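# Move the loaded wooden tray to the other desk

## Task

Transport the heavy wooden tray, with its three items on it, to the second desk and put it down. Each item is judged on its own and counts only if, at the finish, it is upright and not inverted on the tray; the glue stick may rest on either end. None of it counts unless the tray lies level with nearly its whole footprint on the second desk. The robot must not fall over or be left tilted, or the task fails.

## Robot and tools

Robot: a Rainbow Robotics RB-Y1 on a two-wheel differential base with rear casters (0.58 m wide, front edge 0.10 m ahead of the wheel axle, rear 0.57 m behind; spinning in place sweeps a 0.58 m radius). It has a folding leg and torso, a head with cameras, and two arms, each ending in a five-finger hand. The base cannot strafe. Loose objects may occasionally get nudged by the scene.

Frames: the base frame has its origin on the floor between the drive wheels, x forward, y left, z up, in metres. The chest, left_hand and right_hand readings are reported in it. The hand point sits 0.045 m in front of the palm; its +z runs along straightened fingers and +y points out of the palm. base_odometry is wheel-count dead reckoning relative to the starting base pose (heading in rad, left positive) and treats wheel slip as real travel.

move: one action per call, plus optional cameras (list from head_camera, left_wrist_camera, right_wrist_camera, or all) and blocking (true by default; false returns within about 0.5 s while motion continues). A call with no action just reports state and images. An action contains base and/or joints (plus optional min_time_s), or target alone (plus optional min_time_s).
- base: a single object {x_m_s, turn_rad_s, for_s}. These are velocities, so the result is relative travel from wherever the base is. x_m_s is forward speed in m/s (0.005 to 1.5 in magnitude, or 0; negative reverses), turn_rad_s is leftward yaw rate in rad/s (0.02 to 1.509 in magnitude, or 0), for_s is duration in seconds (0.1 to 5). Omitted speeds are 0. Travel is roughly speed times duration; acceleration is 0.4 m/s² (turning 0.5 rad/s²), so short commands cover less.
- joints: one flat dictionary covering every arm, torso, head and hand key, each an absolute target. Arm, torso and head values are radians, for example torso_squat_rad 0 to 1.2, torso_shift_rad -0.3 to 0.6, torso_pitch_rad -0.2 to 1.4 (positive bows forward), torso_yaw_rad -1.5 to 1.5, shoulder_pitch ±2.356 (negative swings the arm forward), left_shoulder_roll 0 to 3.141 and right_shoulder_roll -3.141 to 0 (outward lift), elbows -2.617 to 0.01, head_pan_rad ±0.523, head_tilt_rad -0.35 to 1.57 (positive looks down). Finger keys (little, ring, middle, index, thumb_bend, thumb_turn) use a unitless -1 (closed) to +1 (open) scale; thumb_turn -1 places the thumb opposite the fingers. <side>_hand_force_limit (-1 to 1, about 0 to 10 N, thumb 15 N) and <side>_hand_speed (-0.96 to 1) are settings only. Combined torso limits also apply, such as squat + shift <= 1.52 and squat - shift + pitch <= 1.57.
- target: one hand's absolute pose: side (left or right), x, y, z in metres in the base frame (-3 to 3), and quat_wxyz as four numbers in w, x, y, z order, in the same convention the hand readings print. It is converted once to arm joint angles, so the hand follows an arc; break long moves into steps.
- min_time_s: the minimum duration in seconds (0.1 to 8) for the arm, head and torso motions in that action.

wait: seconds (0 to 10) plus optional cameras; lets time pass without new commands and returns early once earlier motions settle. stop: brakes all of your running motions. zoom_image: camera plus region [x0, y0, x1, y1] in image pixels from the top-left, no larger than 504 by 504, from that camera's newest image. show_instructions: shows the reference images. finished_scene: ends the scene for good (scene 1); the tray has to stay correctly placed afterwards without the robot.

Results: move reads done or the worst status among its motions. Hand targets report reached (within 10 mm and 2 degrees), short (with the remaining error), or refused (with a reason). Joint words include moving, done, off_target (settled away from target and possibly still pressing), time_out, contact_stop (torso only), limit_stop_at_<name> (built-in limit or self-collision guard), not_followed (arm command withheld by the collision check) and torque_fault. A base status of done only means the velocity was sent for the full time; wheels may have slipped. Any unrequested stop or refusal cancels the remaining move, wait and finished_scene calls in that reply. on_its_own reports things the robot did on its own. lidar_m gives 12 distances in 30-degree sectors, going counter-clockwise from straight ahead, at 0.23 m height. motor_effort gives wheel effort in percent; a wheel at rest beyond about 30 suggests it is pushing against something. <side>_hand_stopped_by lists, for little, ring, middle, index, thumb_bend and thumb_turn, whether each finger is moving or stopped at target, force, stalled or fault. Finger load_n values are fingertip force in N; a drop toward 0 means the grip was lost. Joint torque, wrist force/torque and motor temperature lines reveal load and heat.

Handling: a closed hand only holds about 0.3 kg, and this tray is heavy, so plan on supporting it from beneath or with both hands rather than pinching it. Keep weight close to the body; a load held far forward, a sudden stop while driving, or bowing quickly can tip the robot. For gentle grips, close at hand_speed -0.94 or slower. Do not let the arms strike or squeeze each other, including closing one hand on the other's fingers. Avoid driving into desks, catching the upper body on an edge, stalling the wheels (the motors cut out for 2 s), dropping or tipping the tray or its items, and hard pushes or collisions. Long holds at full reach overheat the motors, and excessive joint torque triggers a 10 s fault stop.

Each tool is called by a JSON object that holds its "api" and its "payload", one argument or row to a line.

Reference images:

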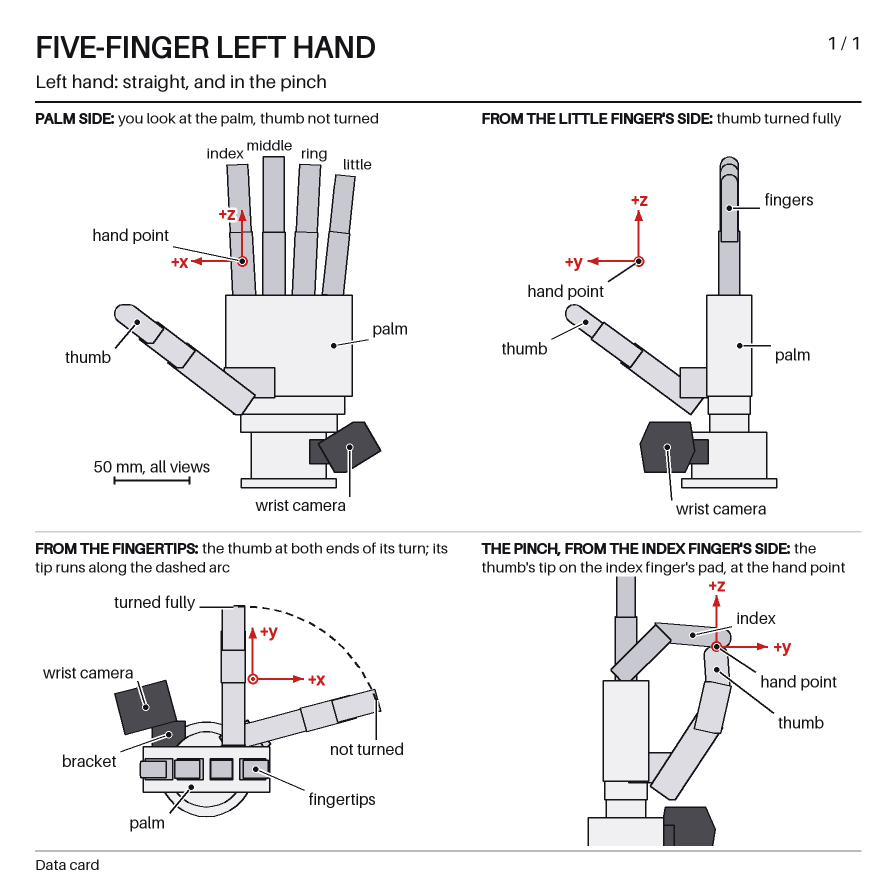

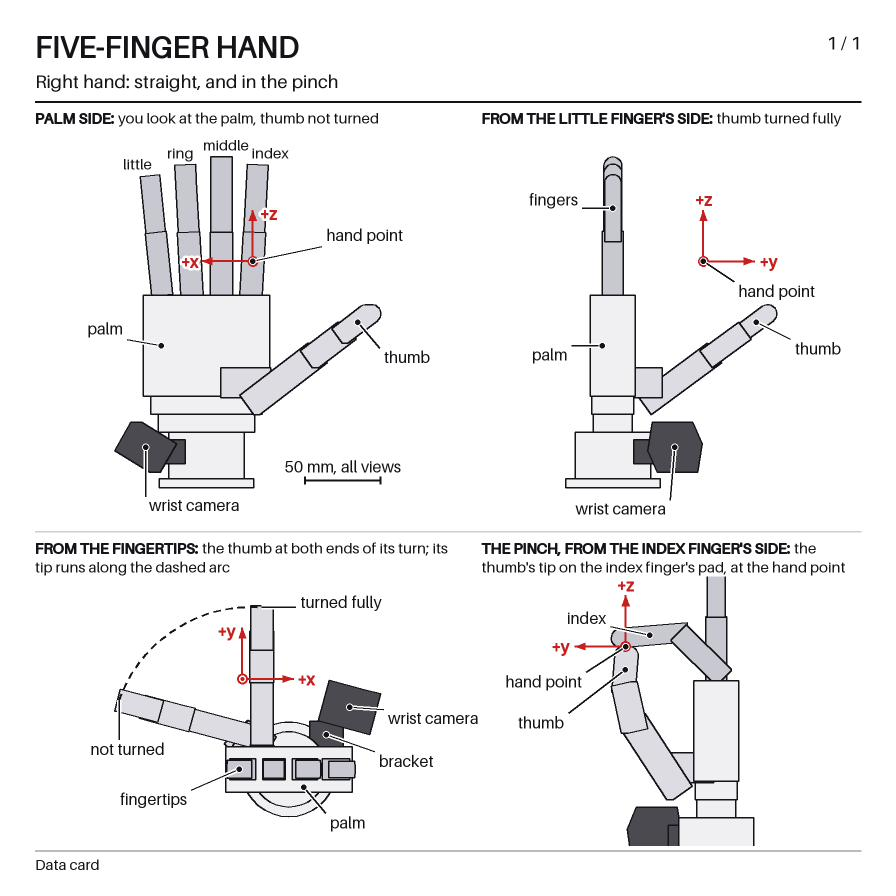

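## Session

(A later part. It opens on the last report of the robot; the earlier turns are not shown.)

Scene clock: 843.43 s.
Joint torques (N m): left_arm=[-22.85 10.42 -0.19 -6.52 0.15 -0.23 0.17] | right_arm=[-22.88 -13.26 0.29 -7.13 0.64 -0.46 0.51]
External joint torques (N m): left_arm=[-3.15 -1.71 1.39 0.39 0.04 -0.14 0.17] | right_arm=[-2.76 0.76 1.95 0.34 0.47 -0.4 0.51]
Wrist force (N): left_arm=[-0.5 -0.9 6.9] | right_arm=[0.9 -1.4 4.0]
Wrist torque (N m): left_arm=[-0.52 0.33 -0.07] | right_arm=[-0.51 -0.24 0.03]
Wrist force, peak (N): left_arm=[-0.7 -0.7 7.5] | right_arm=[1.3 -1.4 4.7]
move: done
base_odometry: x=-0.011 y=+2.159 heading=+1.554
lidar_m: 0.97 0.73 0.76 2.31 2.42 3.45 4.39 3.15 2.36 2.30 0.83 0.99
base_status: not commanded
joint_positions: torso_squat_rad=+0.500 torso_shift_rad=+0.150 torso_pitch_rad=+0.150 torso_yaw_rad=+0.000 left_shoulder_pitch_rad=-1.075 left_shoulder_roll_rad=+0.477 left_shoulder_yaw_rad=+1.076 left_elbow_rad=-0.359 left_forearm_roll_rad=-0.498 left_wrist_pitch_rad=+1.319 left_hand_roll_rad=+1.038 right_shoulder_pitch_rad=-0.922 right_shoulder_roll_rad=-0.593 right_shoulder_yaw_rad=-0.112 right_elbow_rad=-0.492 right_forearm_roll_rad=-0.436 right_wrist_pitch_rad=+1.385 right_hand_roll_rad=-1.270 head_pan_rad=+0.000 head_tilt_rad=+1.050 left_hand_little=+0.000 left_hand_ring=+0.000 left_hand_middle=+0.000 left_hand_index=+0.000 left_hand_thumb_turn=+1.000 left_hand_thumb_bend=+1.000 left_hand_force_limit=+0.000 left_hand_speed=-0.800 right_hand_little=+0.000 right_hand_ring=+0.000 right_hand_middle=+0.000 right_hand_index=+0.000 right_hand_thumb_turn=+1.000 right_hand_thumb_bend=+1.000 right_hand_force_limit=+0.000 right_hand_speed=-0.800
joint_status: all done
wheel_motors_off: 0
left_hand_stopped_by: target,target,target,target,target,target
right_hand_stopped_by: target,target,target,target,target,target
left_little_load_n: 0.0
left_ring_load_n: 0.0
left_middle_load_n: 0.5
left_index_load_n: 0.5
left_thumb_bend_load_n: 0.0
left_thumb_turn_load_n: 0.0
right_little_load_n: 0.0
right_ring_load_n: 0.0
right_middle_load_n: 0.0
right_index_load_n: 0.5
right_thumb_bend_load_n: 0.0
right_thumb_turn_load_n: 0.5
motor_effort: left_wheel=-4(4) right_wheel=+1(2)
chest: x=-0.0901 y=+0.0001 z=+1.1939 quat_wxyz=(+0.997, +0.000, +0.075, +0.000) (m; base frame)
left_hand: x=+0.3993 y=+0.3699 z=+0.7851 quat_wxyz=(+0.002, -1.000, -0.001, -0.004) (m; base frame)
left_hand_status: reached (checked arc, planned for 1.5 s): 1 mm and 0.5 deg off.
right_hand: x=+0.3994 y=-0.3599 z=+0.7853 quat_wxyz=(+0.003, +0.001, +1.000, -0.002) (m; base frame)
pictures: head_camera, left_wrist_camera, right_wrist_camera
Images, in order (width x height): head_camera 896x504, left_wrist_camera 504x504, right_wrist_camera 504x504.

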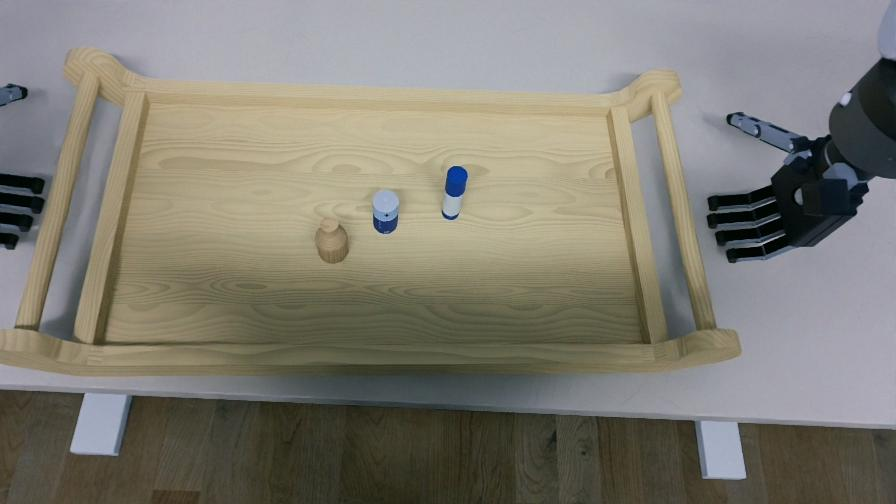

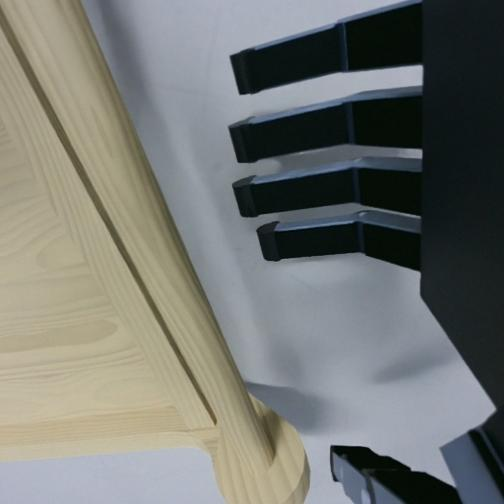

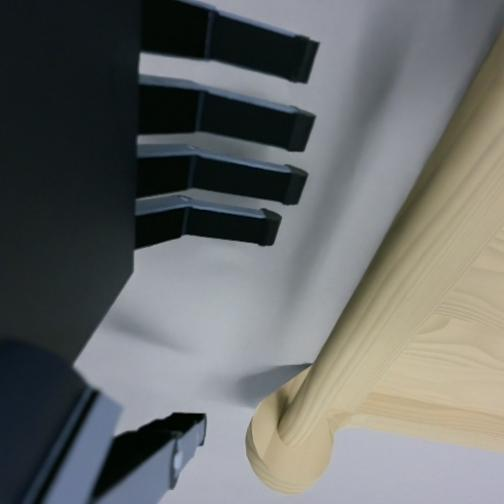

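{"api": "move", "payload": {
  "target": {"side": "right", "x": 0.40, "y": -0.325, "z": 0.782, "quat_wxyz": [0, 0, 1, 0]},
  "min_time_s": 1.5
}}

{"api": "move", "payload": {
  "target": {"side": "left", "x": 0.40, "y": 0.335, "z": 0.782, "quat_wxyz": [0, 1, 0, 0]},
  "min_time_s": 1.5,
  "cameras": ["all"]
}}

{"api": "zoom_image", "payload": {
  "camera": "head_camera",
  "region": [600, 60, 896, 370]
}}

Scene clock: 859.13 s.
Joint torques (N m): left_arm=[-22.71 10.77 -0.13 -6.56 0.27 -0.21 0.23] | right_arm=[-18.99 -11.75 -1.25 -8.44 0.74 0.09 0]
External joint torques (N m): left_arm=[-3 -1.37 1.45 0.35 0.17 -0.12 0.23] | right_arm=[1.1 1.29 0.85 -0.76 0.58 0.12 0]
Wrist force (N): left_arm=[-0.5 -1.1 7.2] | right_arm=[1.1 -1.3 4.2]
Wrist torque (N m): left_arm=[-0.56 0.35 -0.07] | right_arm=[-0.53 -0.28 -0.06]
Wrist force, peak (N): left_arm=[-0.4 -1.1 7.4] | right_arm=[1.5 -1.7 4.8]
move: done
base_odometry: x=-0.011 y=+2.159 heading=+1.554
lidar_m: 0.96 0.74 0.75 2.31 2.44 3.45 4.39 3.15 2.36 2.29 0.83 1.00
base_status: not commanded
joint_positions: torso_squat_rad=+0.500 torso_shift_rad=+0.150 torso_pitch_rad=+0.150 torso_yaw_rad=+0.000 left_shoulder_pitch_rad=-1.075 left_shoulder_roll_rad=+0.477 left_shoulder_yaw_rad=+1.076 left_elbow_rad=-0.359 left_forearm_roll_rad=-0.498 left_wrist_pitch_rad=+1.319 left_hand_roll_rad=+1.038 right_shoulder_pitch_rad=-0.870 right_shoulder_roll_rad=-0.534 right_shoulder_yaw_rad=-0.095 right_elbow_rad=-0.645 right_forearm_roll_rad=-0.420 right_wrist_pitch_rad=+1.459 right_hand_roll_rad=-1.361 head_pan_rad=+0.000 head_tilt_rad=+1.050 left_hand_little=+0.000 left_hand_ring=+0.000 left_hand_middle=+0.000 left_hand_index=+0.000 left_hand_thumb_turn=+1.000 left_hand_thumb_bend=+1.000 left_hand_force_limit=+0.000 left_hand_speed=-0.800 right_hand_little=+0.000 right_hand_ring=+0.000 right_hand_middle=+0.000 right_hand_index=+0.000 right_hand_thumb_turn=+1.000 right_hand_thumb_bend=+1.000 right_hand_force_limit=+0.000 right_hand_speed=-0.800
joint_status: all done
wheel_motors_off: 0
left_hand_stopped_by: target,target,target,target,target,target
right_hand_stopped_by: target,target,target,target,target,target
left_little_load_n: 0.0
left_ring_load_n: 0.0
left_middle_load_n: 0.0
left_index_load_n: 0.0
left_thumb_bend_load_n: 0.0
left_thumb_turn_load_n: 0.0
right_little_load_n: 0.0
right_ring_load_n: 0.0
right_middle_load_n: 0.0
right_index_load_n: 0.0
right_thumb_bend_load_n: 0.0
right_thumb_turn_load_n: 0.0
motor_effort: left_wheel=-4(4) right_wheel=+2(2)
chest: x=-0.0901 y=+0.0001 z=+1.1939 quat_wxyz=(+0.997, +0.000, +0.075, +0.000) (m; base frame)
left_hand: x=+0.3993 y=+0.3699 z=+0.7851 quat_wxyz=(+0.002, -1.000, -0.001, -0.004) (m; base frame)
right_hand: x=+0.4002 y=-0.3249 z=+0.7824 quat_wxyz=(-0.002, -0.001, +1.000, +0.002) (m; base frame)
right_hand_status: reached (checked arc, planned for 1.5 s): 0 mm and 0.3 deg off.
pictures: none

Scene clock: 860.97 s.
Joint torques (N m): left_arm=[-19.83 8.73 -3.65 -8.07 -0.26 -0.11 0.09] | right_arm=[-19.63 -11.92 -0.86 -8.79 0.64 0.24 -0.04]
External joint torques (N m): left_arm=[0.03 -2.21 -1.2 -1.01 -0.36 -0.05 0.09] | right_arm=[0.46 1.11 1.24 -1.1 0.48 0.28 -0.04]
Wrist force (N): left_arm=[-0.2 -1.0 7.3] | right_arm=[0.4 -1.3 4.2]
Wrist torque (N m): left_arm=[-0.55 0.32 -0.05] | right_arm=[-0.56 -0.15 -0.10]
Wrist force, peak (N): left_arm=[-0.4 -1.1 7.4] | right_arm=[1.3 -1.9 4.6]
move: done
base_odometry: x=-0.011 y=+2.159 heading=+1.554
lidar_m: 0.96 0.74 0.75 2.31 2.42 3.45 4.39 3.15 2.36 2.29 0.83 0.99
base_status: not commanded
joint_positions: torso_squat_rad=+0.500 torso_shift_rad=+0.150 torso_pitch_rad=+0.150 torso_yaw_rad=+0.000 left_shoulder_pitch_rad=-1.045 left_shoulder_roll_rad=+0.329 left_shoulder_yaw_rad=+1.067 left_elbow_rad=-0.574 left_forearm_roll_rad=-0.508 left_wrist_pitch_rad=+1.418 left_hand_roll_rad=+1.039 right_shoulder_pitch_rad=-0.870 right_shoulder_roll_rad=-0.534 right_shoulder_yaw_rad=-0.095 right_elbow_rad=-0.645 right_forearm_roll_rad=-0.420 right_wrist_pitch_rad=+1.459 right_hand_roll_rad=-1.361 head_pan_rad=+0.000 head_tilt_rad=+1.050 left_hand_little=+0.000 left_hand_ring=+0.000 left_hand_middle=+0.000 left_hand_index=+0.000 left_hand_thumb_turn=+1.000 left_hand_thumb_bend=+1.000 left_hand_force_limit=+0.000 left_hand_speed=-0.800 right_hand_little=+0.000 right_hand_ring=+0.000 right_hand_middle=+0.000 right_hand_index=+0.000 right_hand_thumb_turn=+1.000 right_hand_thumb_bend=+1.000 right_hand_force_limit=+0.000 right_hand_speed=-0.800
joint_status: all done
wheel_motors_off: 0
left_hand_stopped_by: target,target,target,target,target,target
right_hand_stopped_by: target,target,target,target,target,target
left_little_load_n: 0.0
left_ring_load_n: 0.0
left_middle_load_n: 0.0
left_index_load_n: 0.0
left_thumb_bend_load_n: 0.0
left_thumb_turn_load_n: 0.0
right_little_load_n: 0.0
right_ring_load_n: 0.0
right_middle_load_n: 0.0
right_index_load_n: 0.0
right_thumb_bend_load_n: 0.0
right_thumb_turn_load_n: -0.5
motor_effort: left_wheel=-4(4) right_wheel=+2(2)
chest: x=-0.0901 y=+0.0001 z=+1.1939 quat_wxyz=(+0.997, +0.000, +0.075, +0.000) (m; base frame)
left_hand: x=+0.4000 y=+0.3348 z=+0.7823 quat_wxyz=(-0.002, -1.000, +0.001, +0.003) (m; base frame)
left_hand_status: reached (checked arc, planned for 1.5 s): 0 mm and 0.4 deg off.
right_hand: x=+0.4002 y=-0.3249 z=+0.7824 quat_wxyz=(-0.002, -0.001, +1.000, +0.002) (m; base frame)
pictures: head_camera, left_wrist_camera, right_wrist_camera
Images, in order (width x height): head_camera 896x504, left_wrist_camera 504x504, right_wrist_camera 504x504.

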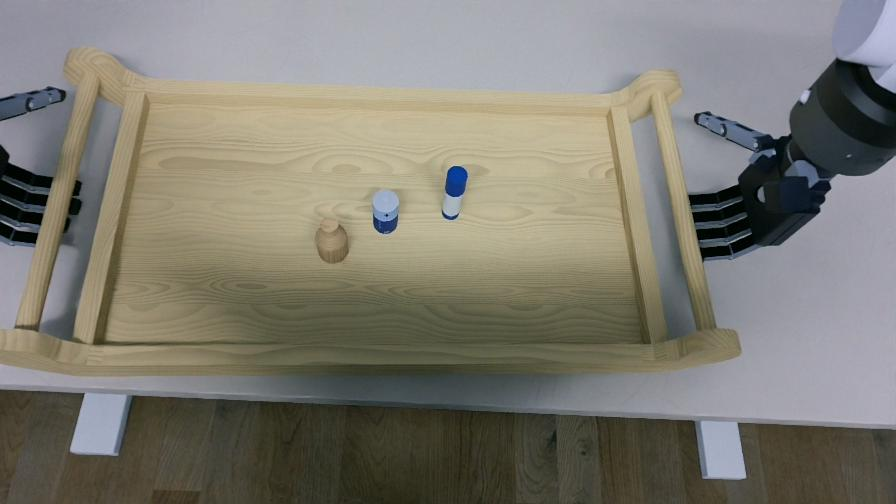

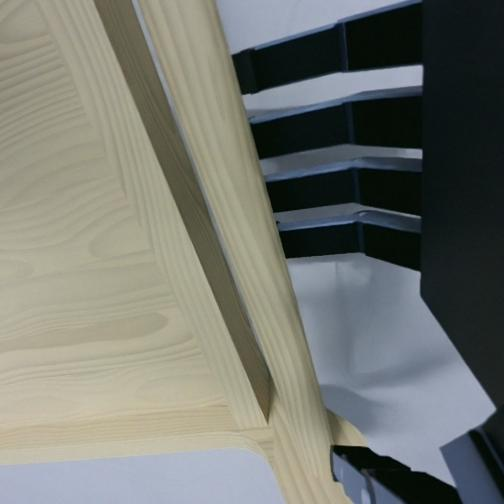

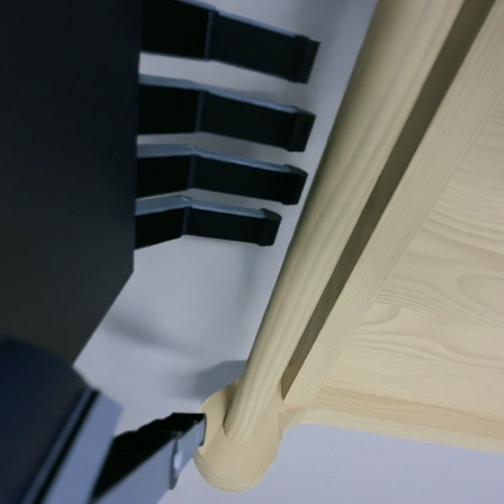

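Scaled by 1.626 from the camera's 896x504 image, which has a finer 1280x720 frame.

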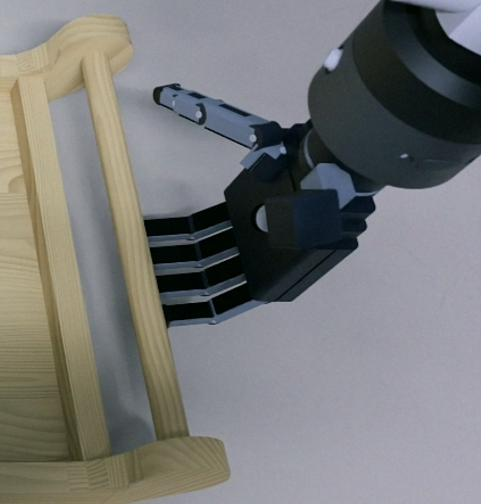

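{"api": "move", "payload": {
  "target": {"side": "right", "x": 0.40, "y": -0.302, "z": 0.784, "quat_wxyz": [0, 0, 1, 0]},
  "min_time_s": 1.5
}}

{"api": "move", "payload": {
  "target": {"side": "left", "x": 0.40, "y": 0.320, "z": 0.784, "quat_wxyz": [0, 1, 0, 0]},
  "min_time_s": 1.5,
  "cameras": ["all"]
}}

{"api": "zoom_image", "payload": {
  "camera": "head_camera",
  "region": [600, 60, 896, 370]
}}

{"api": "zoom_image", "payload": {
  "camera": "head_camera",
  "region": [0, 60, 260, 370]
}}

Scene clock: 918.40 s.
Joint torques (N m): left_arm=[-20 8.56 -3.61 -8.21 -0.27 -0.09 0.53] | right_arm=[-19.18 -11 -0.95 -9.09 0.75 -0.16 0.14]
External joint torques (N m): left_arm=[-0.14 -2.38 -1.15 -1.15 -0.37 -0.03 0.53] | right_arm=[0.89 1.31 1.37 -1.27 0.6 -0.13 0.14]
Wrist force (N): left_arm=[-0.3 -0.9 7.1] | right_arm=[0.6 -1.6 3.6]
Wrist torque (N m): left_arm=[-0.50 0.31 -0.06] | right_arm=[-0.49 -0.22 -0.08]
Wrist force, peak (N): left_arm=[-0.4 -1.1 7.4] | right_arm=[1.0 -2.0 5.0]
move: done
base_odometry: x=-0.011 y=+2.159 heading=+1.554
lidar_m: 0.97 0.73 0.76 2.32 2.42 3.46 4.38 3.15 2.36 2.30 0.82 1.00
base_status: not commanded
joint_positions: torso_squat_rad=+0.500 torso_shift_rad=+0.150 torso_pitch_rad=+0.150 torso_yaw_rad=+0.000 left_shoulder_pitch_rad=-1.045 left_shoulder_roll_rad=+0.329 left_shoulder_yaw_rad=+1.067 left_elbow_rad=-0.574 left_forearm_roll_rad=-0.508 left_wrist_pitch_rad=+1.418 left_hand_roll_rad=+1.039 right_shoulder_pitch_rad=-0.844 right_shoulder_roll_rad=-0.498 right_shoulder_yaw_rad=-0.084 right_elbow_rad=-0.739 right_forearm_roll_rad=-0.409 right_wrist_pitch_rad=+1.511 right_hand_roll_rad=-1.418 head_pan_rad=+0.000 head_tilt_rad=+1.050 left_hand_little=+0.000 left_hand_ring=+0.000 left_hand_middle=+0.000 left_hand_index=+0.000 left_hand_thumb_turn=+1.000 left_hand_thumb_bend=+1.000 left_hand_force_limit=+0.000 left_hand_speed=-0.800 right_hand_little=+0.000 right_hand_ring=+0.000 right_hand_middle=+0.000 right_hand_index=+0.000 right_hand_thumb_turn=+1.000 right_hand_thumb_bend=+1.000 right_hand_force_limit=+0.000 right_hand_speed=-0.800
joint_status: all done
wheel_motors_off: 0
left_hand_stopped_by: target,target,target,target,target,target
right_hand_stopped_by: target,target,target,target,target,target
left_little_load_n: 0.0
left_ring_load_n: 0.0
left_middle_load_n: 0.0
left_index_load_n: 0.0
left_thumb_bend_load_n: 0.0
left_thumb_turn_load_n: 0.0
right_little_load_n: 0.0
right_ring_load_n: 0.0
right_middle_load_n: 0.0
right_index_load_n: 0.0
right_thumb_bend_load_n: 0.0
right_thumb_turn_load_n: 0.0
motor_effort: left_wheel=-4(4) right_wheel=+2(2)
chest: x=-0.0901 y=+0.0001 z=+1.1939 quat_wxyz=(+0.997, +0.000, +0.075, +0.000) (m; base frame)
left_hand: x=+0.4000 y=+0.3348 z=+0.7823 quat_wxyz=(-0.002, -1.000, +0.001, +0.003) (m; base frame)
right_hand: x=+0.4001 y=-0.3022 z=+0.7843 quat_wxyz=(-0.005, -0.002, +1.000, +0.004) (m; base frame)
right_hand_status: reached (checked arc, planned for 1.5 s): 0 mm and 0.8 deg off.
pictures: none

Scene clock: 920.23 s.
Joint torques (N m): left_arm=[-20.08 8.39 -3.95 -8.29 -0.33 -0.04 0.38] | right_arm=[-19.22 -11.49 -0.78 -8.84 0.58 0.23 -0.11]
External joint torques (N m): left_arm=[-0.2 -1.98 -1.13 -1.18 -0.43 0.01 0.38] | right_arm=[0.85 0.82 1.54 -1.02 0.43 0.25 -0.11]
Wrist force (N): left_arm=[-0.2 -1.0 7.2] | right_arm=[1.0 -0.8 3.5]
Wrist torque (N m): left_arm=[-0.55 0.33 -0.04] | right_arm=[-0.41 -0.23 -0.06]
Wrist force, peak (N): left_arm=[-0.4 -0.6 7.5] | right_arm=[1.5 -1.8 4.8]
move: done
base_odometry: x=-0.011 y=+2.159 heading=+1.554
lidar_m: 0.97 0.74 0.76 2.31 2.43 3.45 4.38 3.16 2.37 2.29 0.82 1.00
base_status: not commanded
joint_positions: torso_squat_rad=+0.500 torso_shift_rad=+0.150 torso_pitch_rad=+0.150 torso_yaw_rad=+0.000 left_shoulder_pitch_rad=-1.036 left_shoulder_roll_rad=+0.271 left_shoulder_yaw_rad=+1.061 left_elbow_rad=-0.661 left_forearm_roll_rad=-0.515 left_wrist_pitch_rad=+1.460 left_hand_roll_rad=+1.040 right_shoulder_pitch_rad=-0.844 right_shoulder_roll_rad=-0.498 right_shoulder_yaw_rad=-0.084 right_elbow_rad=-0.739 right_forearm_roll_rad=-0.409 right_wrist_pitch_rad=+1.511 right_hand_roll_rad=-1.418 head_pan_rad=+0.000 head_tilt_rad=+1.050 left_hand_little=+0.000 left_hand_ring=+0.000 left_hand_middle=+0.000 left_hand_index=+0.000 left_hand_thumb_turn=+1.000 left_hand_thumb_bend=+1.000 left_hand_force_limit=+0.000 left_hand_speed=-0.800 right_hand_little=+0.000 right_hand_ring=+0.000 right_hand_middle=+0.000 right_hand_index=+0.000 right_hand_thumb_turn=+1.000 right_hand_thumb_bend=+1.000 right_hand_force_limit=+0.000 right_hand_speed=-0.800
joint_status: all done
wheel_motors_off: 0
left_hand_stopped_by: target,target,target,target,target,target
right_hand_stopped_by: target,target,target,target,target,target
left_little_load_n: 0.0
left_ring_load_n: 0.5
left_middle_load_n: 0.0
left_index_load_n: 0.5
left_thumb_bend_load_n: 0.0
left_thumb_turn_load_n: 0.0
right_little_load_n: 0.0
right_ring_load_n: 0.0
right_middle_load_n: 0.0
right_index_load_n: 0.0
right_thumb_bend_load_n: 0.0
right_thumb_turn_load_n: 0.0
motor_effort: left_wheel=-4(4) right_wheel=+2(2)
chest: x=-0.0901 y=+0.0001 z=+1.1939 quat_wxyz=(+0.997, +0.000, +0.075, +0.000) (m; base frame)
left_hand: x=+0.4001 y=+0.3197 z=+0.7843 quat_wxyz=(-0.004, -1.000, +0.001, +0.005) (m; base frame)
left_hand_status: reached (checked arc, planned for 1.5 s): 0 mm and 0.7 deg off.
right_hand: x=+0.4001 y=-0.3022 z=+0.7843 quat_wxyz=(-0.005, -0.002, +1.000, +0.004) (m; base frame)
pictures: head_camera, left_wrist_camera, right_wrist_camera
Images, in order (width x height): head_camera 896x504, left_wrist_camera 504x504, right_wrist_camera 504x504.

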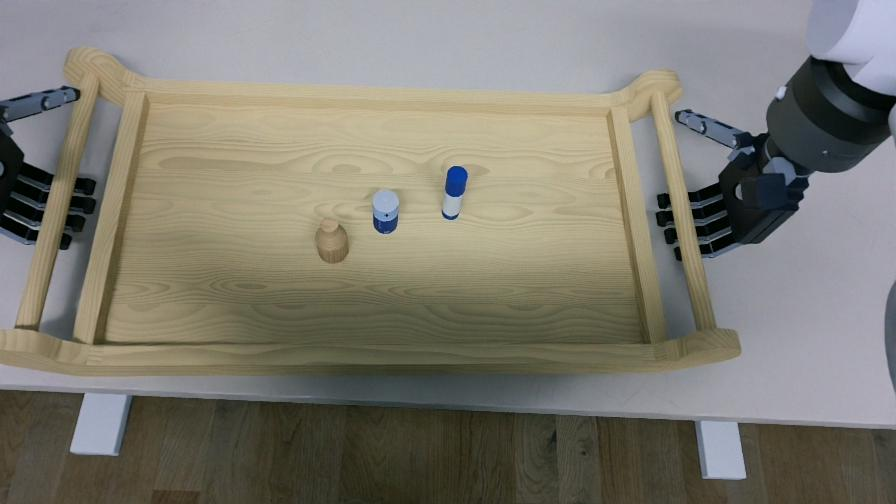

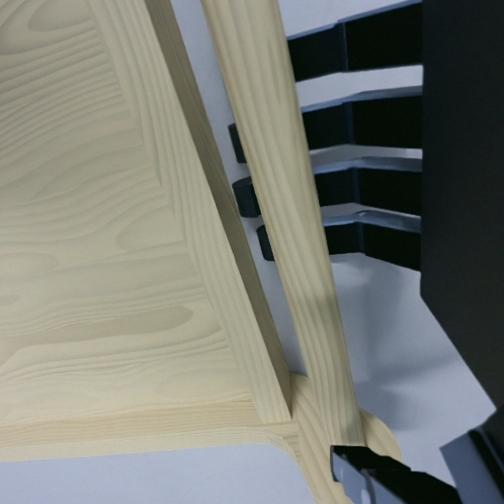

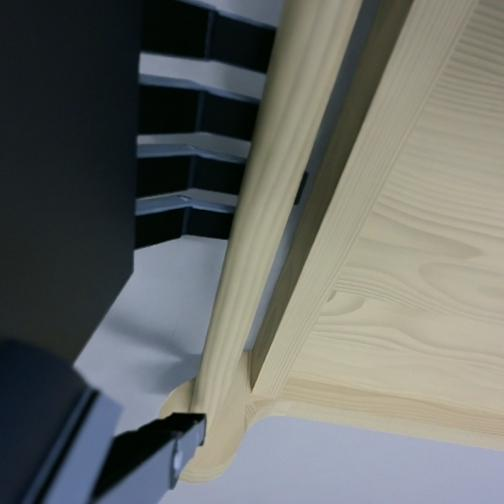

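Scaled by 1.626 from the camera's 896x504 image, which has a finer 1280x720 frame.

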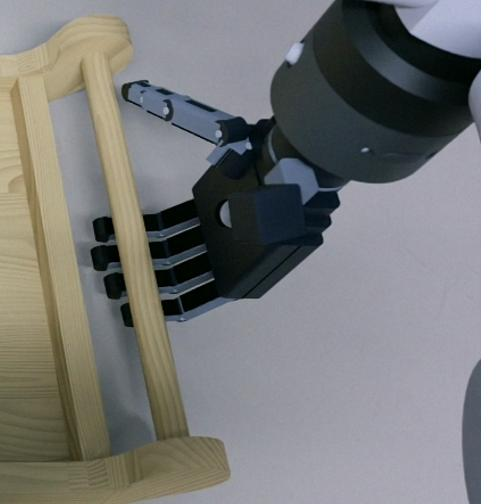

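Scaled by 1.626 from the camera's 896x504 image, which has a finer 1280x720 frame.

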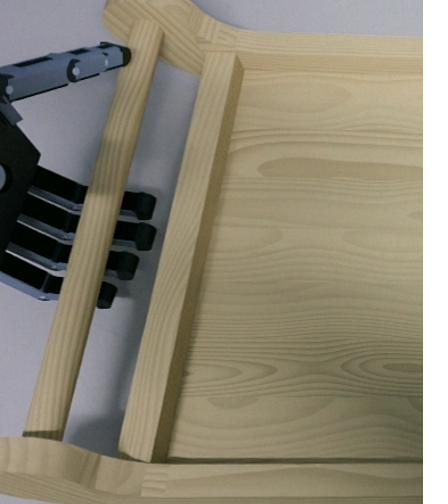

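{"api": "move", "payload": {
  "target": {"side": "right", "x": 0.40, "y": -0.302, "z": 0.792, "quat_wxyz": [0, 0, 1, 0]},
  "min_time_s": 1
}}

{"api": "move", "payload": {
  "target": {"side": "left", "x": 0.40, "y": 0.322, "z": 0.792, "quat_wxyz": [0, 1, 0, 0]},
  "min_time_s": 1
}}

{"api": "move", "payload": {
  "target": {"side": "right", "x": 0.40, "y": -0.302, "z": 0.798, "quat_wxyz": [0, 0, 1, 0]},
  "min_time_s": 1
}}

{"api": "move", "payload": {
  "target": {"side": "left", "x": 0.40, "y": 0.322, "z": 0.798, "quat_wxyz": [0, 1, 0, 0]},
  "min_time_s": 1,
  "cameras": ["all"]
}}

Scene clock: 935.27 s.
Joint torques (N m): left_arm=[-20.48 8.46 -4.33 -8.28 -0.18 -0.03 0.23] | right_arm=[-22.77 -14.82 -4.28 -10.88 0.27 0.56 -0.05]
External joint torques (N m): left_arm=[-0.61 -1.92 -1.51 -1.18 -0.29 0.02 0.23] | right_arm=[-2.91 -2.54 -1.73 -2.98 0.11 0.6 -0.05]
Wrist force (N): left_arm=[-0.3 -0.9 7.0] | right_arm=[0.7 -1.2 13.6]
Wrist torque (N m): left_arm=[-0.52 0.34 -0.07] | right_arm=[-0.74 -0.71 0.03]
Wrist force, peak (N): left_arm=[-0.6 -1.0 7.5] | right_arm=[0.2 -1.7 15.9]
move: done
base_odometry: x=-0.011 y=+2.159 heading=+1.554
lidar_m: 0.97 0.73 0.76 2.31 2.43 3.45 4.39 3.16 2.36 2.29 0.82 1.00
base_status: not commanded
joint_positions: torso_squat_rad=+0.500 torso_shift_rad=+0.150 torso_pitch_rad=+0.150 torso_yaw_rad=+0.000 left_shoulder_pitch_rad=-1.036 left_shoulder_roll_rad=+0.271 left_shoulder_yaw_rad=+1.061 left_elbow_rad=-0.661 left_forearm_roll_rad=-0.515 left_wrist_pitch_rad=+1.460 left_hand_roll_rad=+1.040 right_shoulder_pitch_rad=-0.820 right_shoulder_roll_rad=-0.500 right_shoulder_yaw_rad=-0.084 right_elbow_rad=-0.812 right_forearm_roll_rad=-0.409 right_wrist_pitch_rad=+1.550 right_hand_roll_rad=-1.438 head_pan_rad=+0.000 head_tilt_rad=+1.050 left_hand_little=+0.000 left_hand_ring=+0.000 left_hand_middle=+0.000 left_hand_index=+0.000 left_hand_thumb_turn=+1.000 left_hand_thumb_bend=+1.000 left_hand_force_limit=+0.000 left_hand_speed=-0.800 right_hand_little=+0.000 right_hand_ring=+0.000 right_hand_middle=+0.000 right_hand_index=+0.000 right_hand_thumb_turn=+1.000 right_hand_thumb_bend=+1.000 right_hand_force_limit=+0.000 right_hand_speed=-0.800
joint_status: all done
wheel_motors_off: 0
left_hand_stopped_by: target,target,target,target,target,target
right_hand_stopped_by: target,target,target,target,target,target
left_little_load_n: 0.0
left_ring_load_n: 0.0
left_middle_load_n: 0.0
left_index_load_n: 0.0
left_thumb_bend_load_n: 0.0
left_thumb_turn_load_n: 0.0
right_little_load_n: 3.0
right_ring_load_n: 4.0
right_middle_load_n: 0.5
right_index_load_n: 1.0
right_thumb_bend_load_n: 0.0
right_thumb_turn_load_n: 0.0
motor_effort: left_wheel=-4(4) right_wheel=+2(2)
chest: x=-0.0900 y=+0.0000 z=+1.1939 quat_wxyz=(+0.997, +0.000, +0.075, +0.000) (m; base frame)
left_hand: x=+0.4002 y=+0.3197 z=+0.7842 quat_wxyz=(-0.004, -1.000, +0.001, +0.005) (m; base frame)
right_hand: x=+0.3996 y=-0.3017 z=+0.7912 quat_wxyz=(-0.003, -0.001, +1.000, +0.001) (m; base frame)
right_hand_status: reached (checked arc, planned for 1.0 s): 1 mm and 0.4 deg off.
pictures: none

Scene clock: 936.60 s.
Joint torques (N m): left_arm=[-24.62 9.04 -4.73 -9.72 0.43 0.9 -0.36] | right_arm=[-21.93 -12.85 -4.15 -10.13 -0.18 0.03 0.16]
External joint torques (N m): left_arm=[-4.83 -1.24 -1.64 -2.51 0.32 0.97 -0.36] | right_arm=[-2.07 -0.56 -1.59 -2.24 -0.34 0.07 0.16]
Wrist force (N): left_arm=[-0.3 -2.3 17.2] | right_arm=[1.2 -2.8 10.9]
Wrist torque (N m): left_arm=[-0.57 0.99 -0.10] | right_arm=[-0.60 -0.66 -0.10]
Wrist force, peak (N): left_arm=[0.1 -2.6 18.9] | right_arm=[0.0 -1.1 13.8]
move: done
base_odometry: x=-0.011 y=+2.159 heading=+1.554
lidar_m: 0.97 0.73 0.76 2.31 2.42 3.45 4.40 3.17 2.36 2.29 0.83 1.00
base_status: not commanded
joint_positions: torso_squat_rad=+0.500 torso_shift_rad=+0.150 torso_pitch_rad=+0.150 torso_yaw_rad=+0.000 left_shoulder_pitch_rad=-1.029 left_shoulder_roll_rad=+0.249 left_shoulder_yaw_rad=+1.060 left_elbow_rad=-0.731 left_forearm_roll_rad=-0.516 left_wrist_pitch_rad=+1.497 left_hand_roll_rad=+1.021 right_shoulder_pitch_rad=-0.820 right_shoulder_roll_rad=-0.500 right_shoulder_yaw_rad=-0.084 right_elbow_rad=-0.812 right_forearm_roll_rad=-0.408 right_wrist_pitch_rad=+1.550 right_hand_roll_rad=-1.438 head_pan_rad=+0.000 head_tilt_rad=+1.050 left_hand_little=+0.001 left_hand_ring=+0.000 left_hand_middle=+0.000 left_hand_index=+0.000 left_hand_thumb_turn=+1.000 left_hand_thumb_bend=+1.000 left_hand_force_limit=+0.000 left_hand_speed=-0.800 right_hand_little=+0.000 right_hand_ring=+0.000 right_hand_middle=+0.000 right_hand_index=+0.000 right_hand_thumb_turn=+1.000 right_hand_thumb_bend=+1.000 right_hand_force_limit=+0.000 right_hand_speed=-0.800
joint_status: all done
wheel_motors_off: 0
left_hand_stopped_by: target,target,target,target,target,target
right_hand_stopped_by: target,target,target,target,target,target
left_little_load_n: 10.5
left_ring_load_n: 5.0
left_middle_load_n: 0.0
left_index_load_n: 0.0
left_thumb_bend_load_n: 0.0
left_thumb_turn_load_n: 0.0
right_little_load_n: 3.0
right_ring_load_n: 4.0
right_middle_load_n: 0.5
right_index_load_n: 0.5
right_thumb_bend_load_n: 0.0
right_thumb_turn_load_n: 0.0
motor_effort: left_wheel=-4(4) right_wheel=+2(2)
chest: x=-0.0899 y=+0.0000 z=+1.1938 quat_wxyz=(+0.997, +0.000, +0.075, +0.000) (m; base frame)
left_hand: x=+0.3996 y=+0.3217 z=+0.7913 quat_wxyz=(-0.002, -1.000, +0.000, +0.003) (m; base frame)
left_hand_status: reached (checked arc, planned for 1.0 s): 1 mm and 0.4 deg off.
right_hand: x=+0.3996 y=-0.3019 z=+0.7912 quat_wxyz=(-0.003, -0.001, +1.000, +0.001) (m; base frame)
pictures: none

Scene clock: 937.93 s.
Joint torques (N m): left_arm=[-24.75 9.68 -4.5 -9.18 0.26 0.99 -0.24] | right_arm=[-23.95 -14.57 -4.87 -12.02 -0.92 0.2 -0.24]
External joint torques (N m): left_arm=[-4.96 -0.61 -1.41 -1.98 0.15 1.06 -0.24] | right_arm=[-4.2 -2.26 -2.17 -4.09 -1.08 0.24 -0.24]
Wrist force (N): left_arm=[-0.7 -1.7 15.0] | right_arm=[1.6 -1.8 15.3]
Wrist torque (N m): left_arm=[-0.57 0.89 -0.13] | right_arm=[-0.56 -0.67 -0.11]
Wrist force, peak (N): left_arm=[0.3 -2.4 18.3] | right_arm=[0.9 -3.1 17.1]
move: done
base_odometry: x=-0.011 y=+2.159 heading=+1.554
lidar_m: 0.97 0.74 0.77 2.31 2.42 3.44 4.39 3.16 2.36 2.29 0.83 1.00
base_status: not commanded
joint_positions: torso_squat_rad=+0.500 torso_shift_rad=+0.150 torso_pitch_rad=+0.150 torso_yaw_rad=+0.000 left_shoulder_pitch_rad=-1.029 left_shoulder_roll_rad=+0.249 left_shoulder_yaw_rad=+1.060 left_elbow_rad=-0.731 left_forearm_roll_rad=-0.516 left_wrist_pitch_rad=+1.497 left_hand_roll_rad=+1.021 right_shoulder_pitch_rad=-0.807 right_shoulder_roll_rad=-0.503 right_shoulder_yaw_rad=-0.086 right_elbow_rad=-0.855 right_forearm_roll_rad=-0.410 right_wrist_pitch_rad=+1.577 right_hand_roll_rad=-1.449 head_pan_rad=+0.000 head_tilt_rad=+1.050 left_hand_little=+0.001 left_hand_ring=+0.000 left_hand_middle=+0.000 left_hand_index=+0.000 left_hand_thumb_turn=+1.000 left_hand_thumb_bend=+1.000 left_hand_force_limit=+0.000 left_hand_speed=-0.800 right_hand_little=+0.000 right_hand_ring=+0.000 right_hand_middle=+0.000 right_hand_index=+0.000 right_hand_thumb_turn=+1.000 right_hand_thumb_bend=+1.000 right_hand_force_limit=+0.000 right_hand_speed=-0.800
joint_status: all done
wheel_motors_off: 0
left_hand_stopped_by: target,target,target,target,target,target
right_hand_stopped_by: target,target,target,target,target,target
left_little_load_n: 8.0
left_ring_load_n: 4.0
left_middle_load_n: 0.0
left_index_load_n: 0.0
left_thumb_bend_load_n: 0.0
left_thumb_turn_load_n: 0.0
right_little_load_n: 2.5
right_ring_load_n: 5.0
right_middle_load_n: 2.0
right_index_load_n: 2.5
right_thumb_bend_load_n: 0.0
right_thumb_turn_load_n: 0.0
motor_effort: left_wheel=-4(4) right_wheel=+2(2)
chest: x=-0.0898 y=+0.0000 z=+1.1938 quat_wxyz=(+0.997, +0.000, +0.075, +0.000) (m; base frame)
left_hand: x=+0.3997 y=+0.3217 z=+0.7913 quat_wxyz=(-0.002, -1.000, +0.000, +0.003) (m; base frame)
right_hand: x=+0.3994 y=-0.3020 z=+0.7971 quat_wxyz=(-0.002, +0.000, +1.000, +0.000) (m; base frame)
right_hand_status: reached (checked arc, planned for 1.0 s): 1 mm and 0.2 deg off.
pictures: none

Scene clock: 939.27 s.
Joint torques (N m): left_arm=[-24.95 9.69 -5.58 -10.28 0.51 0.62 -0.14] | right_arm=[-24.51 -14.83 -5.35 -12 -0.67 -0.22 -0.08]
External joint torques (N m): left_arm=[-5.19 -0.52 -2.31 -3.02 0.4 0.68 -0.14] | right_arm=[-4.77 -2.52 -2.65 -4.07 -0.83 -0.18 -0.08]
Wrist force (N): left_arm=[-0.1 -2.1 18.5] | right_arm=[2.3 -3.0 16.0]
Wrist torque (N m): left_arm=[-0.58 0.78 -0.19] | right_arm=[-0.71 -0.50 -0.03]
Wrist force, peak (N): left_arm=[0.5 -2.2 19.8] | right_arm=[0.9 -4.8 17.0]
move: done
base_odometry: x=-0.011 y=+2.159 heading=+1.554
lidar_m: 0.97 0.74 0.77 2.31 2.43 3.45 4.38 3.15 2.36 2.29 0.83 1.00
base_status: not commanded
joint_positions: torso_squat_rad=+0.500 torso_shift_rad=+0.150 torso_pitch_rad=+0.150 torso_yaw_rad=+0.000 left_shoulder_pitch_rad=-1.027 left_shoulder_roll_rad=+0.234 left_shoulder_yaw_rad=+1.058 left_elbow_rad=-0.778 left_forearm_roll_rad=-0.518 left_wrist_pitch_rad=+1.525 left_hand_roll_rad=+1.010 right_shoulder_pitch_rad=-0.807 right_shoulder_roll_rad=-0.503 right_shoulder_yaw_rad=-0.086 right_elbow_rad=-0.855 right_forearm_roll_rad=-0.410 right_wrist_pitch_rad=+1.578 right_hand_roll_rad=-1.449 head_pan_rad=+0.000 head_tilt_rad=+1.050 left_hand_little=+0.000 left_hand_ring=+0.000 left_hand_middle=+0.000 left_hand_index=+0.000 left_hand_thumb_turn=+1.000 left_hand_thumb_bend=+1.000 left_hand_force_limit=+0.000 left_hand_speed=-0.800 right_hand_little=+0.000 right_hand_ring=+0.000 right_hand_middle=+0.000 right_hand_index=+0.001 right_hand_thumb_turn=+1.000 right_hand_thumb_bend=+1.000 right_hand_force_limit=+0.000 right_hand_speed=-0.800
joint_status: all done
wheel_motors_off: 0
left_hand_stopped_by: target,target,target,target,target,target
right_hand_stopped_by: target,target,target,target,target,target
left_little_load_n: 4.5
left_ring_load_n: 5.0
left_middle_load_n: 2.0
left_index_load_n: 3.5
left_thumb_bend_load_n: 0.0
left_thumb_turn_load_n: 0.0
right_little_load_n: 0.0
right_ring_load_n: 1.0
right_middle_load_n: 3.0
right_index_load_n: 7.5
right_thumb_bend_load_n: 0.0
right_thumb_turn_load_n: 0.0
motor_effort: left_wheel=-4(4) right_wheel=+2(2)
chest: x=-0.0897 y=+0.0000 z=+1.1938 quat_wxyz=(+0.997, +0.000, +0.075, +0.000) (m; base frame)
left_hand: x=+0.3995 y=+0.3217 z=+0.7972 quat_wxyz=(-0.001, -1.000, +0.000, +0.002) (m; base frame)
left_hand_status: reached (checked arc, planned for 1.0 s): 1 mm and 0.2 deg off.
right_hand: x=+0.3993 y=-0.3020 z=+0.7969 quat_wxyz=(-0.002, +0.000, +1.000, +0.000) (m; base frame)
pictures: head_camera, left_wrist_camera, right_wrist_camera
Images, in order (width x height): head_camera 896x504, left_wrist_camera 504x504, right_wrist_camera 504x504.

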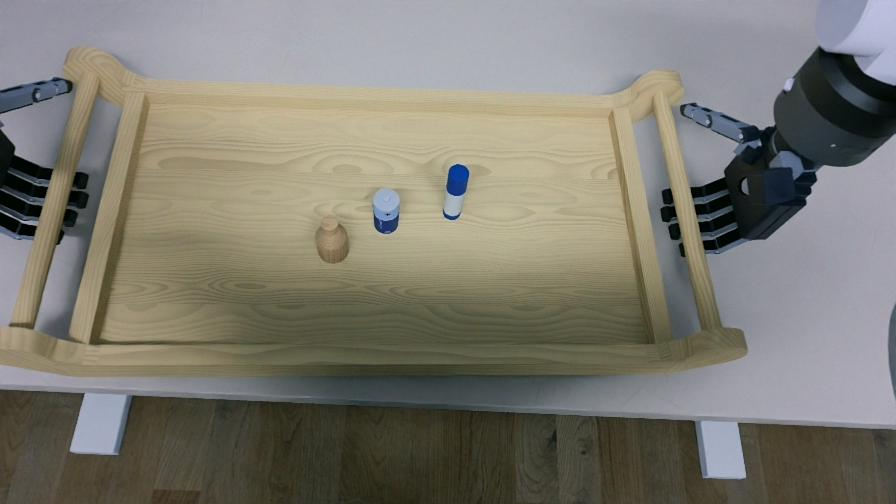

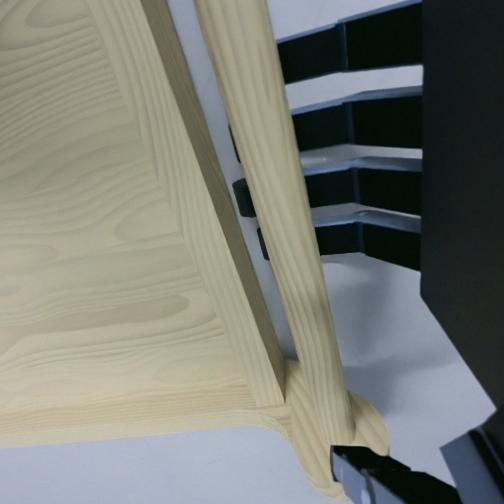

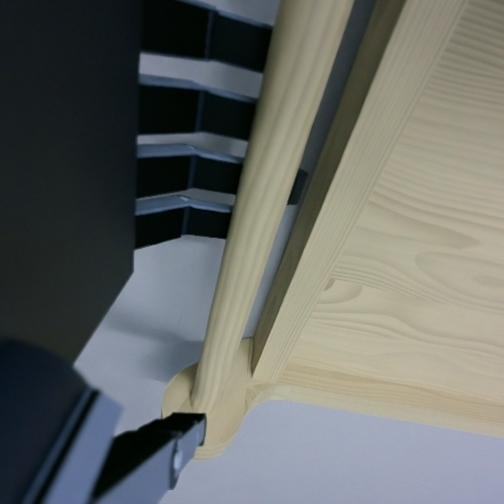

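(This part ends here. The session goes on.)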